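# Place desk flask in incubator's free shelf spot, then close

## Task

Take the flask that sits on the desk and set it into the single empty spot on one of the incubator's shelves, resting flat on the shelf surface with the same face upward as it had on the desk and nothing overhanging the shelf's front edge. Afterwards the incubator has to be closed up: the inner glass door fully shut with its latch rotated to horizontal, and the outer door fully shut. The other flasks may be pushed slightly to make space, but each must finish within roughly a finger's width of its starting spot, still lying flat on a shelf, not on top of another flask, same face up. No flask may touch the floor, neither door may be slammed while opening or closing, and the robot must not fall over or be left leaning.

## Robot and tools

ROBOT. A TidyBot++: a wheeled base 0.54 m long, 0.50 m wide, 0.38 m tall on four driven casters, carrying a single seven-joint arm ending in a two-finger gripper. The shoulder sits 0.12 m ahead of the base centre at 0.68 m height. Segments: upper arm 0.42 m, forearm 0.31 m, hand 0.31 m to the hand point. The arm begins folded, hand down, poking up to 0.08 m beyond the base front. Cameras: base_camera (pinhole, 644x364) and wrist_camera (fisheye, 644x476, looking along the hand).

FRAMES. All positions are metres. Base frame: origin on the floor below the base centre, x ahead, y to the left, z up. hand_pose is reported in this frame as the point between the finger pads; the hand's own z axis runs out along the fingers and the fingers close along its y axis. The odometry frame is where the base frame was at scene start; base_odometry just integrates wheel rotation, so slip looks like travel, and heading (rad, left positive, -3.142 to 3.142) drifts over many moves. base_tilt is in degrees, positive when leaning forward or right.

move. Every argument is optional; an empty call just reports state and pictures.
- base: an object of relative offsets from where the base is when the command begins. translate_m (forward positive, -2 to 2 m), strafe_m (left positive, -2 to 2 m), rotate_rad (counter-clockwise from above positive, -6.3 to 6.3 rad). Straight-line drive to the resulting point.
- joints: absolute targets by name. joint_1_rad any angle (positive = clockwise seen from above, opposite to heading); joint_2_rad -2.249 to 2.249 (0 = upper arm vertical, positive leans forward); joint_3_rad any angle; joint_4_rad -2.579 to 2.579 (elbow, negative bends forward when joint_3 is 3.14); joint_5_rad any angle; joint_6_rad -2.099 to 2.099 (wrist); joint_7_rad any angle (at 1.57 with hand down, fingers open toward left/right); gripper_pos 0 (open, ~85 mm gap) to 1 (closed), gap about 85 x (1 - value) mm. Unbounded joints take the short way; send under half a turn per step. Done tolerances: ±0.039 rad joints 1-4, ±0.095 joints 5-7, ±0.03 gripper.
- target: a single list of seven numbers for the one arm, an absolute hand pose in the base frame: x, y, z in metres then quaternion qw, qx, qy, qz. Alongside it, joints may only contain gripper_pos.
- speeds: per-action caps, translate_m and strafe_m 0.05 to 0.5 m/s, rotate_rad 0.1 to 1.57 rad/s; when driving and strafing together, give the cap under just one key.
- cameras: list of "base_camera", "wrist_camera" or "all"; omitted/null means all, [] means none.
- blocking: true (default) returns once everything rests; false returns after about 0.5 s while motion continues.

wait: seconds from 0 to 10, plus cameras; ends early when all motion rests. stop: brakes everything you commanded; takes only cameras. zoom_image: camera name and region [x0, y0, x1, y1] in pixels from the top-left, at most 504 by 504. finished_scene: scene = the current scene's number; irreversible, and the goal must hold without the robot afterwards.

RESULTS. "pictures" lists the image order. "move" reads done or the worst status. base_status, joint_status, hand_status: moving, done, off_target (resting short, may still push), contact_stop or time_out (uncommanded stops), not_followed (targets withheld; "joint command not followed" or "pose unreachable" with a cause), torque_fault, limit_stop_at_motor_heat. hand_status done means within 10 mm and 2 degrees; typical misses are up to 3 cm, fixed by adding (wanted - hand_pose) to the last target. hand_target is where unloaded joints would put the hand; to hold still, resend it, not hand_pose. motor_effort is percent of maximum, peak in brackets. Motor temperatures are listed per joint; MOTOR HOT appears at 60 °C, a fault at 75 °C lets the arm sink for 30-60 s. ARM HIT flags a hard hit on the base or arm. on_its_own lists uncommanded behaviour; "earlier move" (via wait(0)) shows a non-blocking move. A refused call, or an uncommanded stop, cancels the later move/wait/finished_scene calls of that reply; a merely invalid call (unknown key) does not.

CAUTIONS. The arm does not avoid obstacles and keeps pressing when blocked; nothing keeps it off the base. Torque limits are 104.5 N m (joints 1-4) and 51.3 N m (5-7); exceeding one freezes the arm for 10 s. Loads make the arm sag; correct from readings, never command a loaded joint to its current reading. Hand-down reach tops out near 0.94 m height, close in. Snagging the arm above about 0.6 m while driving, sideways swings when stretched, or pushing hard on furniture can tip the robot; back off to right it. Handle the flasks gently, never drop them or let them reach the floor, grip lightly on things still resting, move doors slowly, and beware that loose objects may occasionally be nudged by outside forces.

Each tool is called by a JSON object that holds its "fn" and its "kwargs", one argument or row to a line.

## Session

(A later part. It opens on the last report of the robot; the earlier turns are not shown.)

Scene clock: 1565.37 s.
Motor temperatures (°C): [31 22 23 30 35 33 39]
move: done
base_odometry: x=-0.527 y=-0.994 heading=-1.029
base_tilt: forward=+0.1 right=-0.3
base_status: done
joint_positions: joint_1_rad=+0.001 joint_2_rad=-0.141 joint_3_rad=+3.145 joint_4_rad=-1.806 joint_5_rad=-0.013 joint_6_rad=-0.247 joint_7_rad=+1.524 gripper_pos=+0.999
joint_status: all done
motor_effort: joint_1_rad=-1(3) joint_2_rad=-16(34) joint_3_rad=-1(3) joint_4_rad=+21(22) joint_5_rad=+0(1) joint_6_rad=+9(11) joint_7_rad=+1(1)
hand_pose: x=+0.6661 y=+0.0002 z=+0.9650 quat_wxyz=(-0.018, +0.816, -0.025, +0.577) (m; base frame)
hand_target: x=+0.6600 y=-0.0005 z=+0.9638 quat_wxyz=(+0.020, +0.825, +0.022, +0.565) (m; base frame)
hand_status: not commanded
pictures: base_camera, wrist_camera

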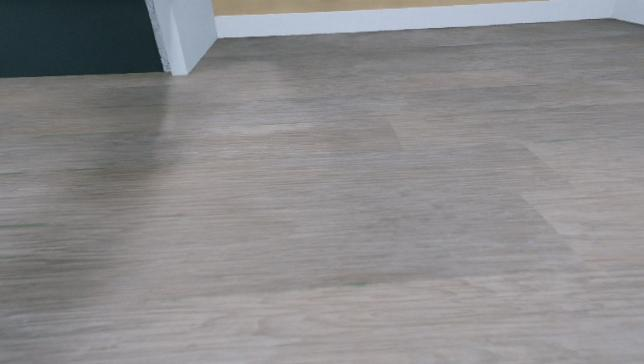

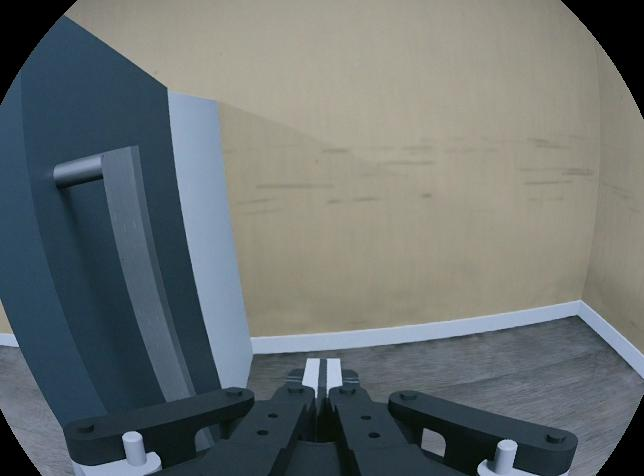

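{"fn": "move", "kwargs": {
  "base": {"translate_m": 0.33},
  "speeds": {"translate_m": 0.15},
  "cameras": ["wrist_camera"]
}}

{"fn": "move", "kwargs": {
  "base": {"strafe_m": 0.06},
  "speeds": {"strafe_m": 0.06},
  "cameras": ["wrist_camera"]
}}

Scene clock: 1585.30 s.
Motor temperatures (°C): [31 22 23 30 35 33 39]
move: done
base_odometry: x=-0.356 y=-1.277 heading=-1.029
base_tilt: forward=+0.0 right=-0.4
base_status: done
joint_positions: joint_1_rad=+0.001 joint_2_rad=-0.142 joint_3_rad=+3.145 joint_4_rad=-1.806 joint_5_rad=-0.013 joint_6_rad=-0.249 joint_7_rad=+1.524 gripper_pos=+0.999
joint_status: not commanded
motor_effort: joint_1_rad=+0(1) joint_2_rad=-16(20) joint_3_rad=-1(1) joint_4_rad=+22(23) joint_5_rad=+0(1) joint_6_rad=+8(9) joint_7_rad=+0(1)
hand_pose: x=+0.6657 y=+0.0002 z=+0.9652 quat_wxyz=(-0.018, +0.816, -0.025, +0.577) (m; base frame)
hand_target: x=+0.6600 y=-0.0005 z=+0.9638 quat_wxyz=(+0.020, +0.825, +0.022, +0.565) (m; base frame)
hand_status: not commanded
pictures: wrist_camera

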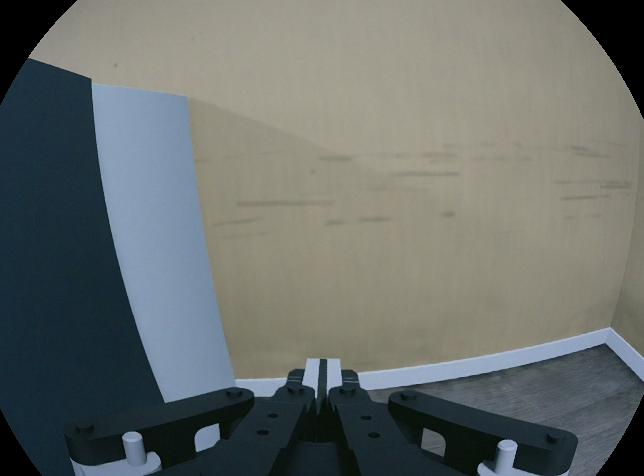

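Scene clock: 1586.77 s.
Motor temperatures (°C): [31 22 23 30 35 33 39]
move: done
base_odometry: x=-0.305 y=-1.246 heading=-1.029
base_tilt: forward=+0.0 right=-0.3
base_status: done
joint_positions: joint_1_rad=+0.001 joint_2_rad=-0.142 joint_3_rad=+3.144 joint_4_rad=-1.806 joint_5_rad=-0.013 joint_6_rad=-0.249 joint_7_rad=+1.524 gripper_pos=+0.999
joint_status: not commanded
motor_effort: joint_1_rad=-1(2) joint_2_rad=-17(17) joint_3_rad=+0(3) joint_4_rad=+22(23) joint_5_rad=+0(1) joint_6_rad=+9(9) joint_7_rad=+1(1)
hand_pose: x=+0.6657 y=+0.0004 z=+0.9652 quat_wxyz=(-0.018, +0.816, -0.025, +0.577) (m; base frame)
hand_target: x=+0.6600 y=-0.0005 z=+0.9638 quat_wxyz=(+0.020, +0.825, +0.022, +0.565) (m; base frame)
hand_status: not commanded
pictures: wrist_camera

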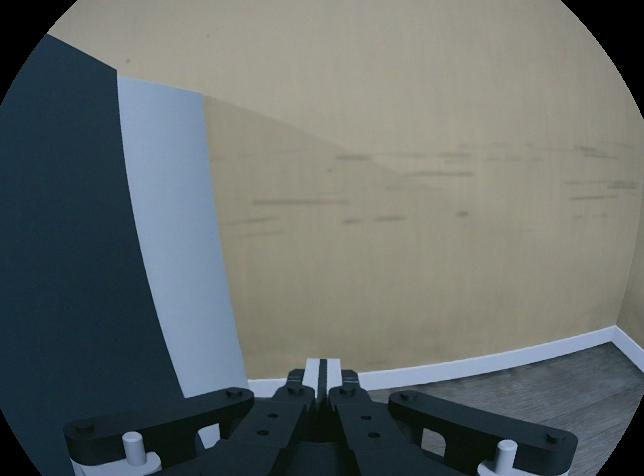

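{"fn": "move", "kwargs": {
  "base": {"strafe_m": 0.15},
  "speeds": {"strafe_m": 0.06},
  "cameras": ["wrist_camera"]
}}

{"fn": "move", "kwargs": {
  "base": {"strafe_m": 0.15},
  "speeds": {"strafe_m": 0.06},
  "cameras": ["wrist_camera"]
}}

Scene clock: 1595.70 s.
Motor temperatures (°C): [31 22 23 30 35 33 39]
move: done
base_odometry: x=-0.176 y=-1.168 heading=-1.029
base_tilt: forward=+0.0 right=-0.4
base_status: done
joint_positions: joint_1_rad=+0.003 joint_2_rad=-0.143 joint_3_rad=+3.145 joint_4_rad=-1.806 joint_5_rad=-0.013 joint_6_rad=-0.250 joint_7_rad=+1.524 gripper_pos=+0.999
joint_status: not commanded
motor_effort: joint_1_rad=-1(4) joint_2_rad=-16(18) joint_3_rad=-1(5) joint_4_rad=+22(23) joint_5_rad=+0(1) joint_6_rad=+8(9) joint_7_rad=+0(1)
hand_pose: x=+0.6653 y=-0.0016 z=+0.9655 quat_wxyz=(-0.017, +0.816, -0.026, +0.577) (m; base frame)
hand_target: x=+0.6600 y=-0.0005 z=+0.9638 quat_wxyz=(+0.020, +0.825, +0.022, +0.565) (m; base frame)
hand_status: not commanded
pictures: wrist_camera

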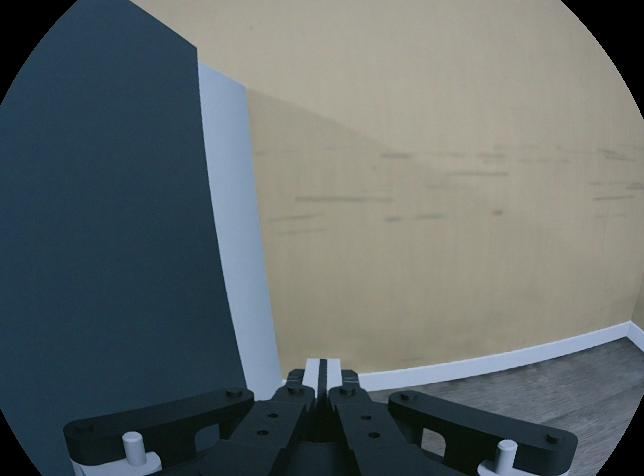

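Scene clock: 1598.67 s.
Motor temperatures (°C): [31 22 23 30 35 33 39]
move: done
base_odometry: x=-0.047 y=-1.091 heading=-1.029
base_tilt: forward=+0.0 right=-0.3
base_status: done
joint_positions: joint_1_rad=+0.004 joint_2_rad=-0.144 joint_3_rad=+3.145 joint_4_rad=-1.806 joint_5_rad=-0.013 joint_6_rad=-0.250 joint_7_rad=+1.524 gripper_pos=+0.999
joint_status: not commanded
motor_effort: joint_1_rad=-1(3) joint_2_rad=-16(18) joint_3_rad=+0(4) joint_4_rad=+22(23) joint_5_rad=+0(1) joint_6_rad=+9(9) joint_7_rad=+1(1)
hand_pose: x=+0.6652 y=-0.0022 z=+0.9655 quat_wxyz=(-0.016, +0.816, -0.027, +0.577) (m; base frame)
hand_target: x=+0.6600 y=-0.0005 z=+0.9638 quat_wxyz=(+0.020, +0.825, +0.022, +0.565) (m; base frame)
hand_status: not commanded
pictures: wrist_camera

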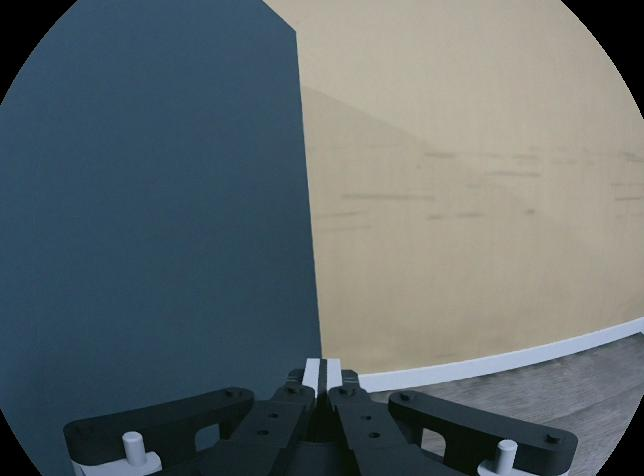

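{"fn": "move", "kwargs": {
  "base": {"strafe_m": 0.12, "translate_m": 0.02},
  "speeds": {"strafe_m": 0.06}
}}

Scene clock: 1639.53 s.
Motor temperatures (°C): [31 22 23 31 35 33 39]
move: done
base_odometry: x=+0.066 y=-1.046 heading=-1.029
base_tilt: forward=+0.0 right=-0.3
base_status: done
joint_positions: joint_1_rad=+0.004 joint_2_rad=-0.144 joint_3_rad=+3.145 joint_4_rad=-1.806 joint_5_rad=-0.013 joint_6_rad=-0.251 joint_7_rad=+1.524 gripper_pos=+0.999
joint_status: not commanded
motor_effort: joint_1_rad=+0(5) joint_2_rad=-16(18) joint_3_rad=+0(4) joint_4_rad=+22(23) joint_5_rad=+0(1) joint_6_rad=+8(9) joint_7_rad=+0(1)
hand_pose: x=+0.6651 y=-0.0020 z=+0.9655 quat_wxyz=(-0.016, +0.816, -0.027, +0.577) (m; base frame)
hand_target: x=+0.6600 y=-0.0005 z=+0.9638 quat_wxyz=(+0.020, +0.825, +0.022, +0.565) (m; base frame)
hand_status: not commanded
pictures: base_camera, wrist_camera

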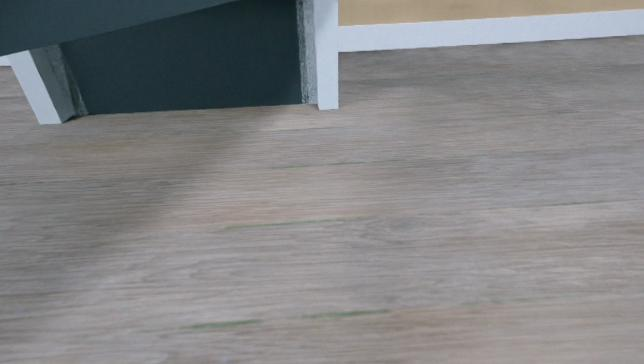

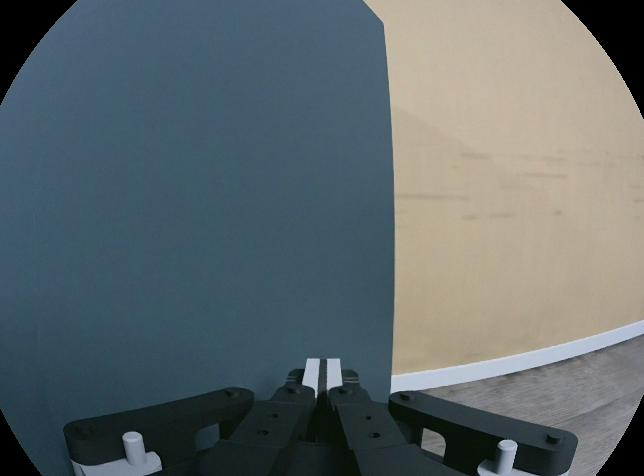

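{"fn": "move", "kwargs": {
  "base": {"strafe_m": 0.12, "translate_m": 0.03},
  "speeds": {"strafe_m": 0.06}
}}

{"fn": "move", "kwargs": {
  "base": {"strafe_m": 0.10, "translate_m": 0.06},
  "speeds": {"strafe_m": 0.06}
}}

Scene clock: 1647.63 s.
Motor temperatures (°C): [31 22 23 31 35 33 39]
move: done
base_odometry: x=+0.184 y=-1.010 heading=-1.029
base_tilt: forward=+0.1 right=-0.3
base_status: done
joint_positions: joint_1_rad=+0.007 joint_2_rad=-0.144 joint_3_rad=+3.147 joint_4_rad=-1.805 joint_5_rad=-0.013 joint_6_rad=-0.252 joint_7_rad=+1.524 gripper_pos=+0.999
joint_status: not commanded
motor_effort: joint_1_rad=-1(5) joint_2_rad=-16(17) joint_3_rad=+0(5) joint_4_rad=+22(23) joint_5_rad=+0(1) joint_6_rad=+8(9) joint_7_rad=+1(1)
hand_pose: x=+0.6649 y=-0.0046 z=+0.9654 quat_wxyz=(-0.015, +0.817, -0.029, +0.576) (m; base frame)
hand_target: x=+0.6600 y=-0.0005 z=+0.9638 quat_wxyz=(+0.020, +0.825, +0.022, +0.565) (m; base frame)
hand_status: not commanded
pictures: base_camera, wrist_camera

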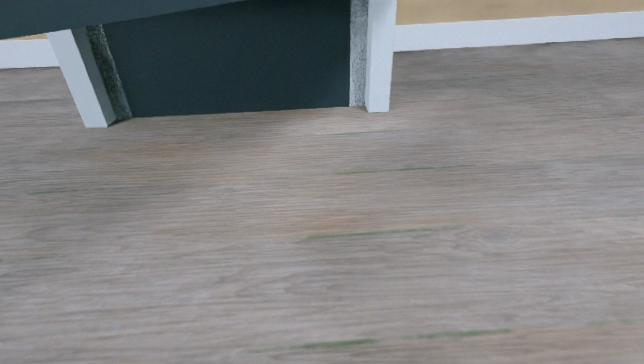

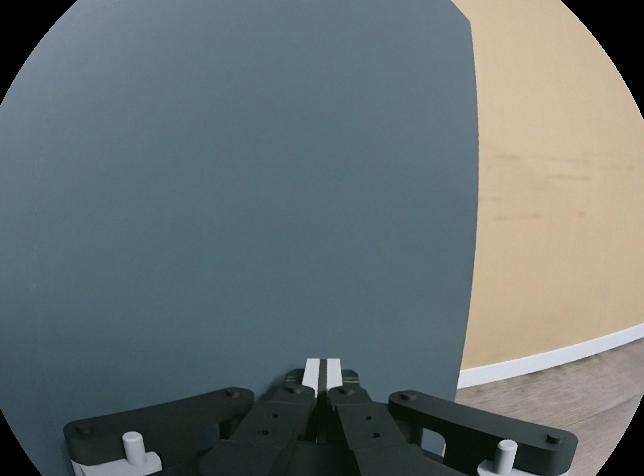

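Scene clock: 1650.07 s.
Motor temperatures (°C): [31 22 23 31 35 33 39]
move: done
base_odometry: x=+0.301 y=-1.010 heading=-1.029
base_tilt: forward=+0.1 right=-0.3
base_status: done
joint_positions: joint_1_rad=+0.008 joint_2_rad=-0.147 joint_3_rad=+3.149 joint_4_rad=-1.805 joint_5_rad=-0.013 joint_6_rad=-0.256 joint_7_rad=+1.524 gripper_pos=+0.999
joint_status: not commanded
motor_effort: joint_1_rad=+0(5) joint_2_rad=-16(18) joint_3_rad=+0(7) joint_4_rad=+22(23) joint_5_rad=+0(1) joint_6_rad=+9(11) joint_7_rad=+0(1)
hand_pose: x=+0.6637 y=-0.0061 z=+0.9658 quat_wxyz=(-0.015, +0.817, -0.030, +0.576) (m; base frame)
hand_target: x=+0.6600 y=-0.0005 z=+0.9638 quat_wxyz=(+0.020, +0.825, +0.022, +0.565) (m; base frame)
hand_status: not commanded
pictures: base_camera, wrist_camera

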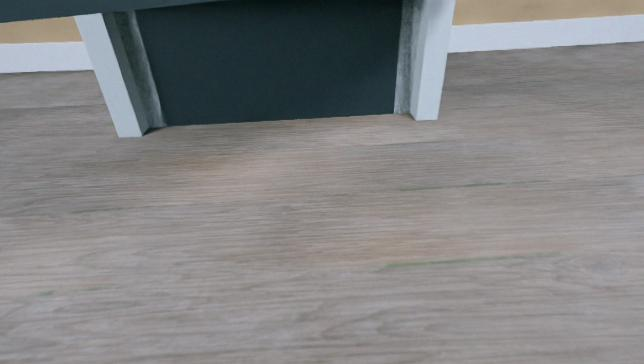

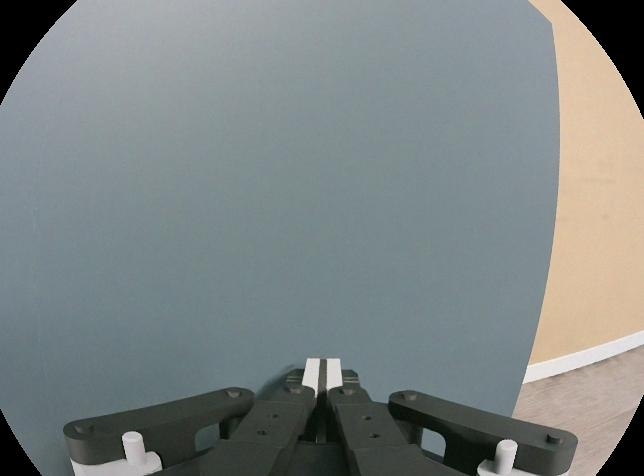

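{"fn": "move", "kwargs": {
  "base": {"strafe_m": 0.08, "translate_m": 0.06},
  "speeds": {"strafe_m": 0.06}
}}

{"fn": "move", "kwargs": {
  "base": {"strafe_m": 0.06, "translate_m": 0.06},
  "speeds": {"strafe_m": 0.06}
}}

Scene clock: 1657.07 s.
Motor temperatures (°C): [31 22 23 31 35 33 39]
move: done
base_odometry: x=+0.400 y=-1.020 heading=-1.029
base_tilt: forward=+0.1 right=-0.3
base_status: done
joint_positions: joint_1_rad=+0.007 joint_2_rad=-0.149 joint_3_rad=+3.149 joint_4_rad=-1.805 joint_5_rad=-0.013 joint_6_rad=-0.261 joint_7_rad=+1.524 gripper_pos=+0.999
joint_status: not commanded
motor_effort: joint_1_rad=+0(6) joint_2_rad=-16(18) joint_3_rad=-1(7) joint_4_rad=+21(24) joint_5_rad=+0(1) joint_6_rad=+8(12) joint_7_rad=+0(1)
hand_pose: x=+0.6627 y=-0.0056 z=+0.9658 quat_wxyz=(-0.015, +0.818, -0.029, +0.575) (m; base frame)
hand_target: x=+0.6600 y=-0.0005 z=+0.9638 quat_wxyz=(+0.020, +0.825, +0.022, +0.565) (m; base frame)
hand_status: not commanded
pictures: base_camera, wrist_camera

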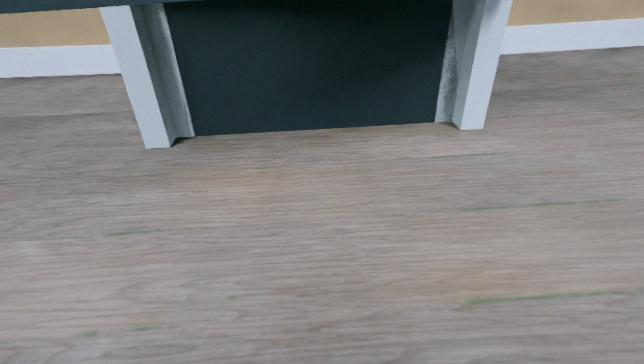

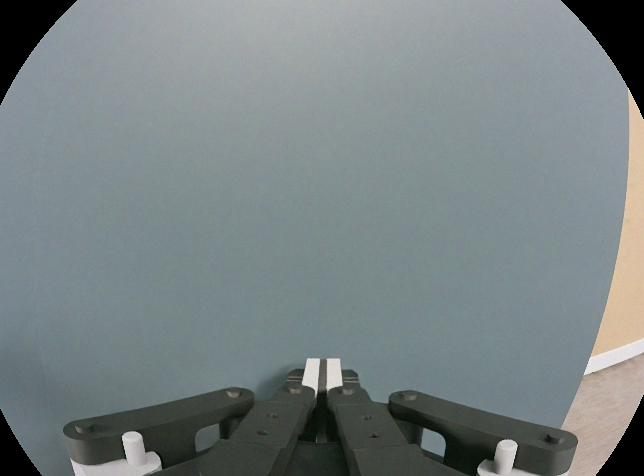

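Scene clock: 1658.97 s.
Motor temperatures (°C): [31 22 23 31 35 33 39]
move: done
base_odometry: x=+0.483 y=-1.040 heading=-1.029
base_tilt: forward=+0.0 right=-0.3
base_status: done
joint_positions: joint_1_rad=+0.007 joint_2_rad=-0.150 joint_3_rad=+3.149 joint_4_rad=-1.804 joint_5_rad=-0.013 joint_6_rad=-0.264 joint_7_rad=+1.524 gripper_pos=+0.999
joint_status: not commanded
motor_effort: joint_1_rad=+1(4) joint_2_rad=-16(18) joint_3_rad=+0(5) joint_4_rad=+22(24) joint_5_rad=+0(1) joint_6_rad=+9(12) joint_7_rad=+1(1)
hand_pose: x=+0.6620 y=-0.0058 z=+0.9659 quat_wxyz=(-0.015, +0.818, -0.030, +0.574) (m; base frame)
hand_target: x=+0.6600 y=-0.0005 z=+0.9638 quat_wxyz=(+0.020, +0.825, +0.022, +0.565) (m; base frame)
hand_status: not commanded
pictures: base_camera, wrist_camera

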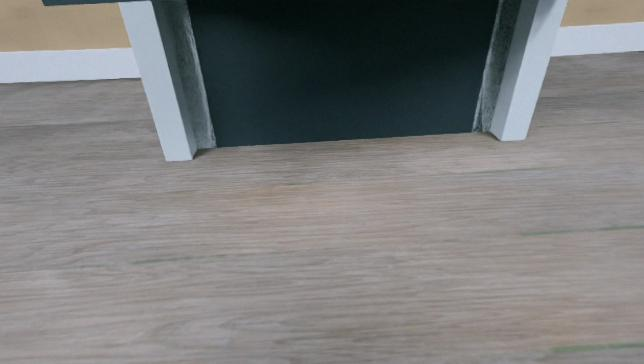

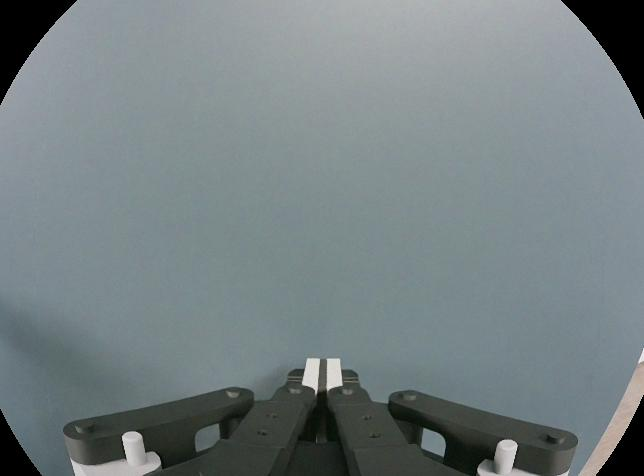

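{"fn": "move", "kwargs": {
  "base": {"strafe_m": 0.04, "translate_m": 0.05},
  "speeds": {"translate_m": 0.05}
}}

{"fn": "move", "kwargs": {
  "base": {"translate_m": 0.03},
  "speeds": {"translate_m": 0.05}
}}

Scene clock: 1667.07 s.
Motor temperatures (°C): [31 22 23 31 35 33 39]
move: done
base_odometry: x=+0.543 y=-1.062 heading=-1.028
base_tilt: forward=+0.0 right=-0.3
base_status: done
joint_positions: joint_1_rad=+0.007 joint_2_rad=-0.151 joint_3_rad=+3.149 joint_4_rad=-1.804 joint_5_rad=-0.013 joint_6_rad=-0.266 joint_7_rad=+1.524 gripper_pos=+0.999
joint_status: not commanded
motor_effort: joint_1_rad=+0(3) joint_2_rad=-16(18) joint_3_rad=-1(4) joint_4_rad=+22(24) joint_5_rad=+0(1) joint_6_rad=+9(11) joint_7_rad=+0(1)
hand_pose: x=+0.6618 y=-0.0052 z=+0.9655 quat_wxyz=(-0.015, +0.819, -0.029, +0.574) (m; base frame)
hand_target: x=+0.6600 y=-0.0005 z=+0.9638 quat_wxyz=(+0.020, +0.825, +0.022, +0.565) (m; base frame)
hand_status: not commanded
pictures: base_camera, wrist_camera

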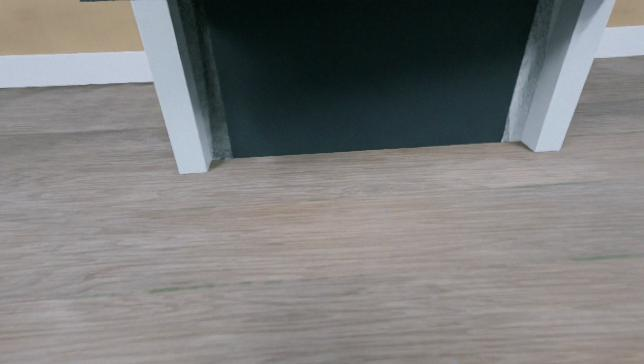

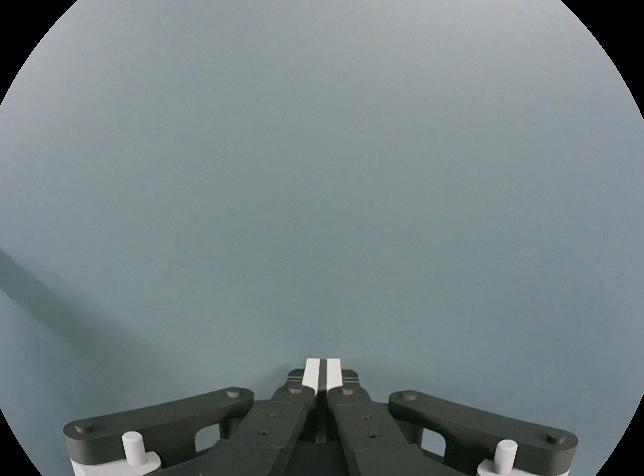

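Scene clock: 1668.13 s.
Motor temperatures (°C): [31 22 23 31 35 33 39]
move: done
base_odometry: x=+0.559 y=-1.088 heading=-1.028
base_tilt: forward=+0.0 right=-0.3
base_status: done
joint_positions: joint_1_rad=+0.007 joint_2_rad=-0.150 joint_3_rad=+3.148 joint_4_rad=-1.804 joint_5_rad=-0.013 joint_6_rad=-0.268 joint_7_rad=+1.524 gripper_pos=+0.999
joint_status: not commanded
motor_effort: joint_1_rad=+0(1) joint_2_rad=-16(19) joint_3_rad=-1(2) joint_4_rad=+22(25) joint_5_rad=+0(1) joint_6_rad=+9(12) joint_7_rad=+1(1)
hand_pose: x=+0.6618 y=-0.0051 z=+0.9650 quat_wxyz=(-0.015, +0.819, -0.029, +0.573) (m; base frame)
hand_target: x=+0.6600 y=-0.0005 z=+0.9638 quat_wxyz=(+0.020, +0.825, +0.022, +0.565) (m; base frame)
hand_status: not commanded
pictures: base_camera, wrist_camera

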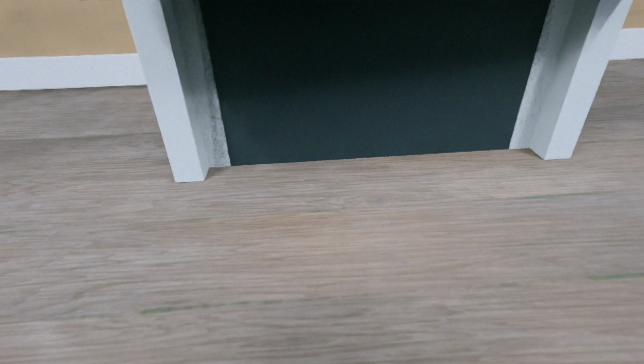

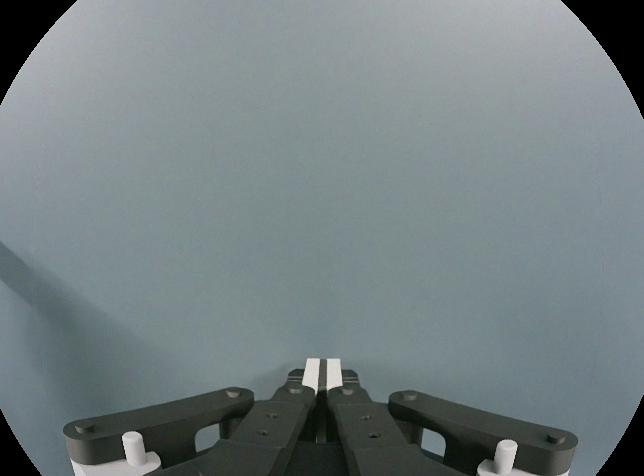

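{"fn": "move", "kwargs": {
  "base": {"translate_m": 0.02},
  "speeds": {"translate_m": 0.05},
  "cameras": []
}}

{"fn": "move", "kwargs": {
  "base": {"translate_m": 0.02},
  "speeds": {"translate_m": 0.05}
}}

Scene clock: 1674.43 s.
Motor temperatures (°C): [31 22 23 31 35 33 39]
move: done
base_odometry: x=+0.569 y=-1.105 heading=-1.028
base_tilt: forward=+0.1 right=-0.3
base_status: done
joint_positions: joint_1_rad=+0.007 joint_2_rad=-0.150 joint_3_rad=+3.148 joint_4_rad=-1.803 joint_5_rad=-0.013 joint_6_rad=-0.268 joint_7_rad=+1.524 gripper_pos=+0.999
joint_status: not commanded
motor_effort: joint_1_rad=-1(1) joint_2_rad=-16(19) joint_3_rad=-1(1) joint_4_rad=+22(22) joint_5_rad=+0(1) joint_6_rad=+9(9) joint_7_rad=+1(1)
hand_pose: x=+0.6618 y=-0.0051 z=+0.9650 quat_wxyz=(-0.015, +0.819, -0.029, +0.573) (m; base frame)
hand_target: x=+0.6600 y=-0.0005 z=+0.9638 quat_wxyz=(+0.020, +0.825, +0.022, +0.565) (m; base frame)
hand_status: not commanded
pictures: none
No camera images: "cameras" was empty.

Scene clock: 1675.30 s.
Motor temperatures (°C): [31 22 23 31 35 33 39]
move: done
base_odometry: x=+0.580 y=-1.122 heading=-1.028
base_tilt: forward=+0.0 right=-0.3
base_status: done
joint_positions: joint_1_rad=+0.007 joint_2_rad=-0.152 joint_3_rad=+3.148 joint_4_rad=-1.804 joint_5_rad=-0.013 joint_6_rad=-0.270 joint_7_rad=+1.524 gripper_pos=+0.999
joint_status: not commanded
motor_effort: joint_1_rad=+0(1) joint_2_rad=-16(19) joint_3_rad=+0(1) joint_4_rad=+22(25) joint_5_rad=+0(1) joint_6_rad=+9(13) joint_7_rad=+1(1)
hand_pose: x=+0.6611 y=-0.0050 z=+0.9651 quat_wxyz=(-0.015, +0.819, -0.029, +0.572) (m; base frame)
hand_target: x=+0.6600 y=-0.0005 z=+0.9638 quat_wxyz=(+0.020, +0.825, +0.022, +0.565) (m; base frame)
hand_status: not commanded
pictures: base_camera, wrist_camera

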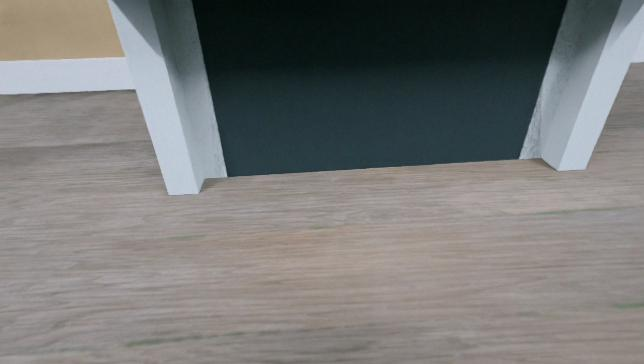

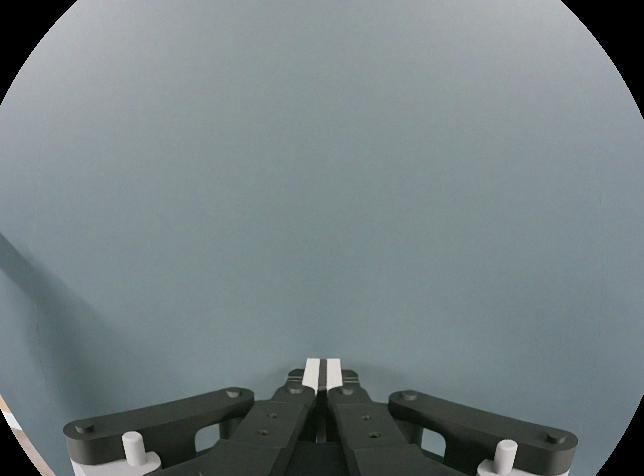

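{"fn": "move", "kwargs": {
  "base": {"translate_m": 0.02},
  "speeds": {"translate_m": 0.05},
  "cameras": []
}}

{"fn": "move", "kwargs": {
  "base": {"translate_m": 0.02},
  "speeds": {"translate_m": 0.05},
  "cameras": []
}}

{"fn": "move", "kwargs": {
  "base": {"translate_m": 0.02},
  "speeds": {"translate_m": 0.05}
}}

Scene clock: 1682.43 s.
Motor temperatures (°C): [31 22 23 31 35 33 39]
move: done
base_odometry: x=+0.590 y=-1.139 heading=-1.028
base_tilt: forward=+0.1 right=-0.2
base_status: done
joint_positions: joint_1_rad=+0.006 joint_2_rad=-0.175 joint_3_rad=+3.148 joint_4_rad=-1.810 joint_5_rad=-0.013 joint_6_rad=-0.298 joint_7_rad=+1.524 gripper_pos=+0.999
joint_status: not commanded
motor_effort: joint_1_rad=-1(2) joint_2_rad=-10(18) joint_3_rad=-2(3) joint_4_rad=+25(26) joint_5_rad=+0(1) joint_6_rad=+12(15) joint_7_rad=+1(1)
hand_pose: x=+0.6506 y=-0.0047 z=+0.9653 quat_wxyz=(-0.015, +0.823, -0.029, +0.568) (m; base frame)
hand_target: x=+0.6600 y=-0.0005 z=+0.9638 quat_wxyz=(+0.020, +0.825, +0.022, +0.565) (m; base frame)
hand_status: not commanded
pictures: none
No camera images: "cameras" was empty.

Scene clock: 1683.37 s.
Motor temperatures (°C): [31 22 23 31 35 33 39]
move: done
base_odometry: x=+0.600 y=-1.156 heading=-1.028
base_tilt: forward=+0.0 right=-0.3
base_status: done
joint_positions: joint_1_rad=+0.007 joint_2_rad=-0.218 joint_3_rad=+3.148 joint_4_rad=-1.829 joint_5_rad=-0.013 joint_6_rad=-0.337 joint_7_rad=+1.524 gripper_pos=+0.999
joint_status: not commanded
motor_effort: joint_1_rad=-4(5) joint_2_rad=+0(11) joint_3_rad=-4(4) joint_4_rad=+28(31) joint_5_rad=-1(1) joint_6_rad=+18(20) joint_7_rad=+0(1)
hand_pose: x=+0.6318 y=-0.0045 z=+0.9653 quat_wxyz=(-0.015, +0.827, -0.029, +0.562) (m; base frame)
hand_target: x=+0.6600 y=-0.0005 z=+0.9638 quat_wxyz=(+0.020, +0.825, +0.022, +0.565) (m; base frame)
hand_status: not commanded
pictures: none
No camera images: "cameras" was empty.

Scene clock: 1684.30 s.
Motor temperatures (°C): [31 22 23 31 35 33 39]
move: done
base_odometry: x=+0.610 y=-1.172 heading=-1.028
base_tilt: forward=+0.0 right=-0.3
base_status: done
joint_positions: joint_1_rad=+0.007 joint_2_rad=-0.260 joint_3_rad=+3.148 joint_4_rad=-1.846 joint_5_rad=-0.013 joint_6_rad=-0.374 joint_7_rad=+1.524 gripper_pos=+0.999
joint_status: not commanded
motor_effort: joint_1_rad=-3(5) joint_2_rad=+8(11) joint_3_rad=-4(5) joint_4_rad=+32(35) joint_5_rad=-1(2) joint_6_rad=+23(26) joint_7_rad=+0(1)
hand_pose: x=+0.6131 y=-0.0045 z=+0.9654 quat_wxyz=(-0.015, +0.830, -0.029, +0.557) (m; base frame)
hand_target: x=+0.6600 y=-0.0005 z=+0.9638 quat_wxyz=(+0.020, +0.825, +0.022, +0.565) (m; base frame)
hand_status: not commanded
pictures: base_camera, wrist_camera

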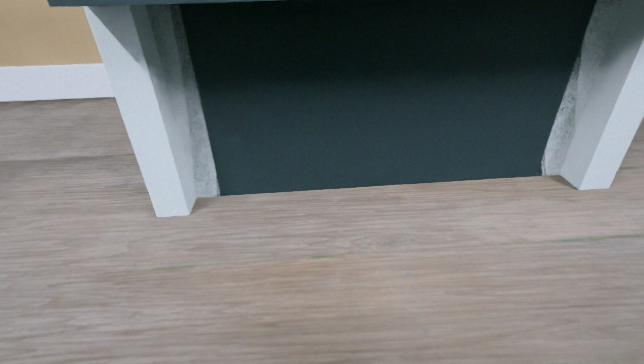

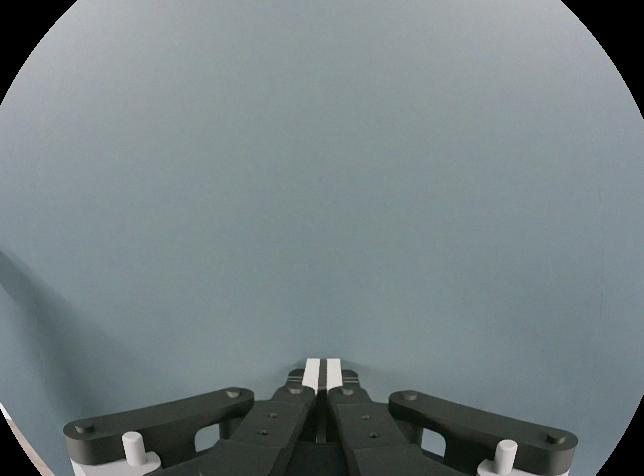

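Contact; door closed. Back off and look.

{"fn": "move", "kwargs": {
  "base": {"translate_m": -0.08},
  "speeds": {"translate_m": 0.05},
  "cameras": []
}}

{"fn": "move", "kwargs": {
  "base": {"translate_m": -0.5},
  "speeds": {"translate_m": 0.25}
}}

Scene clock: 1690.87 s.
Motor temperatures (°C): [31 22 23 31 35 33 39]
move: done
base_odometry: x=+0.569 y=-1.104 heading=-1.028
base_tilt: forward=+0.0 right=-0.4
base_status: done
joint_positions: joint_1_rad=+0.007 joint_2_rad=-0.153 joint_3_rad=+3.148 joint_4_rad=-1.802 joint_5_rad=-0.013 joint_6_rad=-0.334 joint_7_rad=+1.524 gripper_pos=+0.999
joint_status: not commanded
motor_effort: joint_1_rad=+0(4) joint_2_rad=-16(18) joint_3_rad=-1(4) joint_4_rad=+22(29) joint_5_rad=+0(2) joint_6_rad=+9(22) joint_7_rad=+1(1)
hand_pose: x=+0.6536 y=-0.0051 z=+0.9486 quat_wxyz=(-0.015, +0.836, -0.030, +0.548) (m; base frame)
hand_target: x=+0.6600 y=-0.0005 z=+0.9638 quat_wxyz=(+0.020, +0.825, +0.022, +0.565) (m; base frame)
hand_status: not commanded
pictures: none
No camera images: "cameras" was empty.

Scene clock: 1693.67 s.
Motor temperatures (°C): [31 22 23 31 35 33 39]
move: done
base_odometry: x=+0.311 y=-0.675 heading=-1.028
base_tilt: forward=+0.1 right=-0.3
base_status: done
joint_positions: joint_1_rad=+0.007 joint_2_rad=-0.150 joint_3_rad=+3.148 joint_4_rad=-1.802 joint_5_rad=-0.013 joint_6_rad=-0.334 joint_7_rad=+1.524 gripper_pos=+0.999
joint_status: not commanded
motor_effort: joint_1_rad=+0(1) joint_2_rad=-16(19) joint_3_rad=-1(1) joint_4_rad=+22(23) joint_5_rad=+0(1) joint_6_rad=+8(9) joint_7_rad=+1(1)
hand_pose: x=+0.6545 y=-0.0051 z=+0.9470 quat_wxyz=(-0.015, +0.837, -0.030, +0.546) (m; base frame)
hand_target: x=+0.6600 y=-0.0005 z=+0.9638 quat_wxyz=(+0.020, +0.825, +0.022, +0.565) (m; base frame)
hand_status: not commanded
pictures: base_camera, wrist_camera

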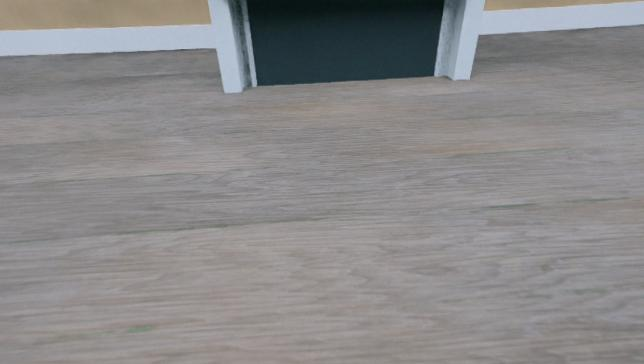

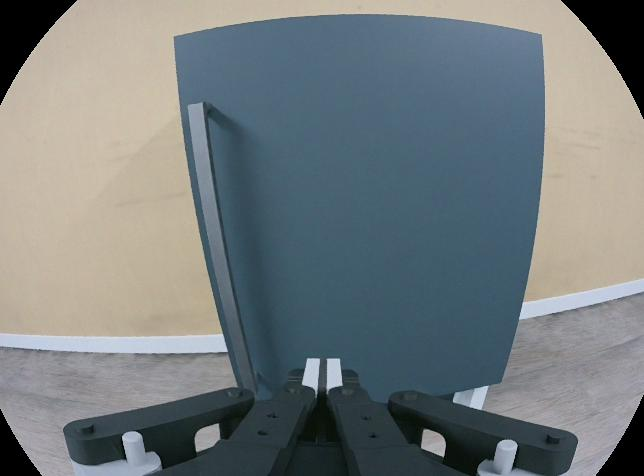

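{"fn": "move", "kwargs": {
  "base": {"strafe_m": 0.6, "rotate_rad": -0.6},
  "cameras": ["wrist_camera"]
}}

{"fn": "zoom_image", "kwargs": {
  "camera": "wrist_camera",
  "region": [160, 0, 560, 400]
}}

Scene clock: 1701.97 s.
Motor temperatures (°C): [31 22 23 31 35 33 39]
move: done
base_odometry: x=+0.824 y=-0.365 heading=-1.628
base_tilt: forward=+0.1 right=-0.3
base_status: done
joint_positions: joint_1_rad=+0.004 joint_2_rad=-0.150 joint_3_rad=+3.144 joint_4_rad=-1.802 joint_5_rad=-0.013 joint_6_rad=-0.334 joint_7_rad=+1.524 gripper_pos=+0.999
joint_status: not commanded
motor_effort: joint_1_rad=-1(2) joint_2_rad=-16(18) joint_3_rad=+0(4) joint_4_rad=+22(22) joint_5_rad=+0(1) joint_6_rad=+8(9) joint_7_rad=+1(1)
hand_pose: x=+0.6545 y=-0.0011 z=+0.9469 quat_wxyz=(-0.016, +0.837, -0.026, +0.546) (m; base frame)
hand_target: x=+0.6600 y=-0.0005 z=+0.9638 quat_wxyz=(+0.020, +0.825, +0.022, +0.565) (m; base frame)
hand_status: not commanded
pictures: wrist_camera

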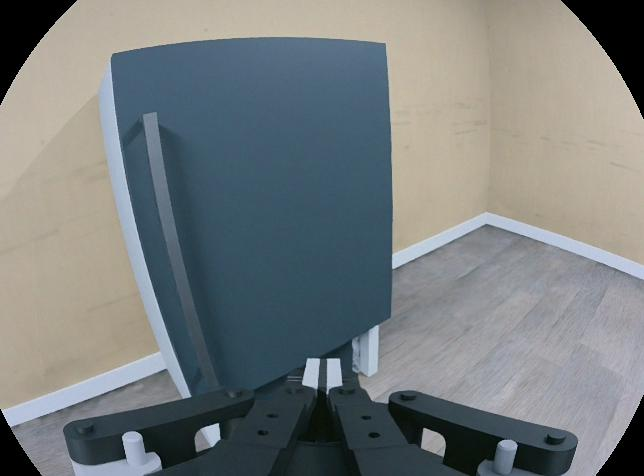

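Scaled by 1.260.

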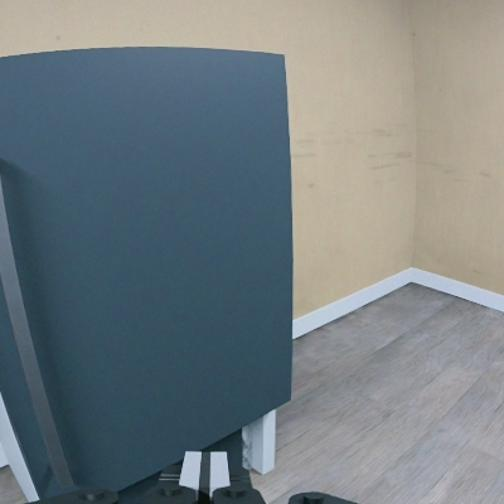

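Rotate for a view of the left edge.

{"fn": "move", "kwargs": {
  "base": {"strafe_m": -0.3, "translate_m": 0.2},
  "cameras": []
}}

{"fn": "move", "kwargs": {
  "base": {"strafe_m": 0.9, "rotate_rad": -0.3},
  "cameras": ["wrist_camera"]
}}

{"fn": "zoom_image", "kwargs": {
  "camera": "wrist_camera",
  "region": [0, 0, 300, 400]
}}

Scene clock: 1708.53 s.
Motor temperatures (°C): [31 22 23 31 35 33 39]
move: done
base_odometry: x=+0.513 y=-0.548 heading=-1.629
base_tilt: forward=+0.0 right=-0.3
base_status: done
joint_positions: joint_1_rad=+0.003 joint_2_rad=-0.146 joint_3_rad=+3.143 joint_4_rad=-1.801 joint_5_rad=-0.013 joint_6_rad=-0.334 joint_7_rad=+1.524 gripper_pos=+0.999
joint_status: not commanded
motor_effort: joint_1_rad=+0(2) joint_2_rad=-16(19) joint_3_rad=-1(4) joint_4_rad=+21(22) joint_5_rad=+0(1) joint_6_rad=+8(9) joint_7_rad=+0(1)
hand_pose: x=+0.6556 y=+0.0001 z=+0.9449 quat_wxyz=(-0.017, +0.838, -0.026, +0.544) (m; base frame)
hand_target: x=+0.6600 y=-0.0005 z=+0.9638 quat_wxyz=(+0.020, +0.825, +0.022, +0.565) (m; base frame)
hand_status: not commanded
pictures: none
No camera images: "cameras" was empty.

Scene clock: 1711.83 s.
Motor temperatures (°C): [31 22 23 31 35 33 39]
move: done
base_odometry: x=+1.412 y=-0.600 heading=-1.929
base_tilt: forward=+0.1 right=-0.4
base_status: done
joint_positions: joint_1_rad=+0.006 joint_2_rad=-0.146 joint_3_rad=+3.146 joint_4_rad=-1.801 joint_5_rad=-0.013 joint_6_rad=-0.334 joint_7_rad=+1.524 gripper_pos=+0.999
joint_status: not commanded
motor_effort: joint_1_rad=+0(4) joint_2_rad=-16(18) joint_3_rad=+0(5) joint_4_rad=+21(22) joint_5_rad=+0(1) joint_6_rad=+9(9) joint_7_rad=+0(1)
hand_pose: x=+0.6556 y=-0.0034 z=+0.9449 quat_wxyz=(-0.015, +0.838, -0.028, +0.545) (m; base frame)
hand_target: x=+0.6600 y=-0.0005 z=+0.9638 quat_wxyz=(+0.020, +0.825, +0.022, +0.565) (m; base frame)
hand_status: not commanded
pictures: wrist_camera

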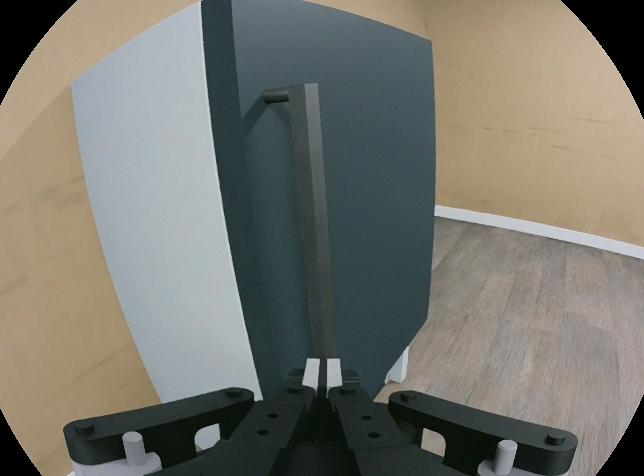

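Scaled by 1.260.

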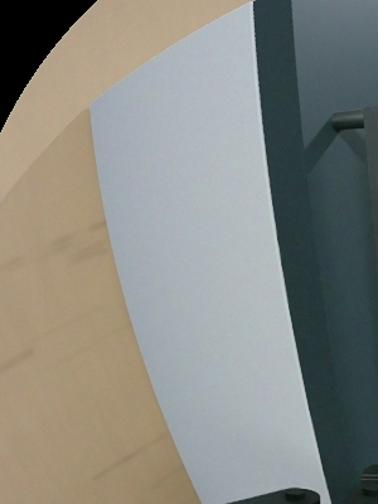

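Flush. Finish.

{"fn": "finished_scene", "kwargs": {
  "scene": 1
}}

The scene is finished: the task was done.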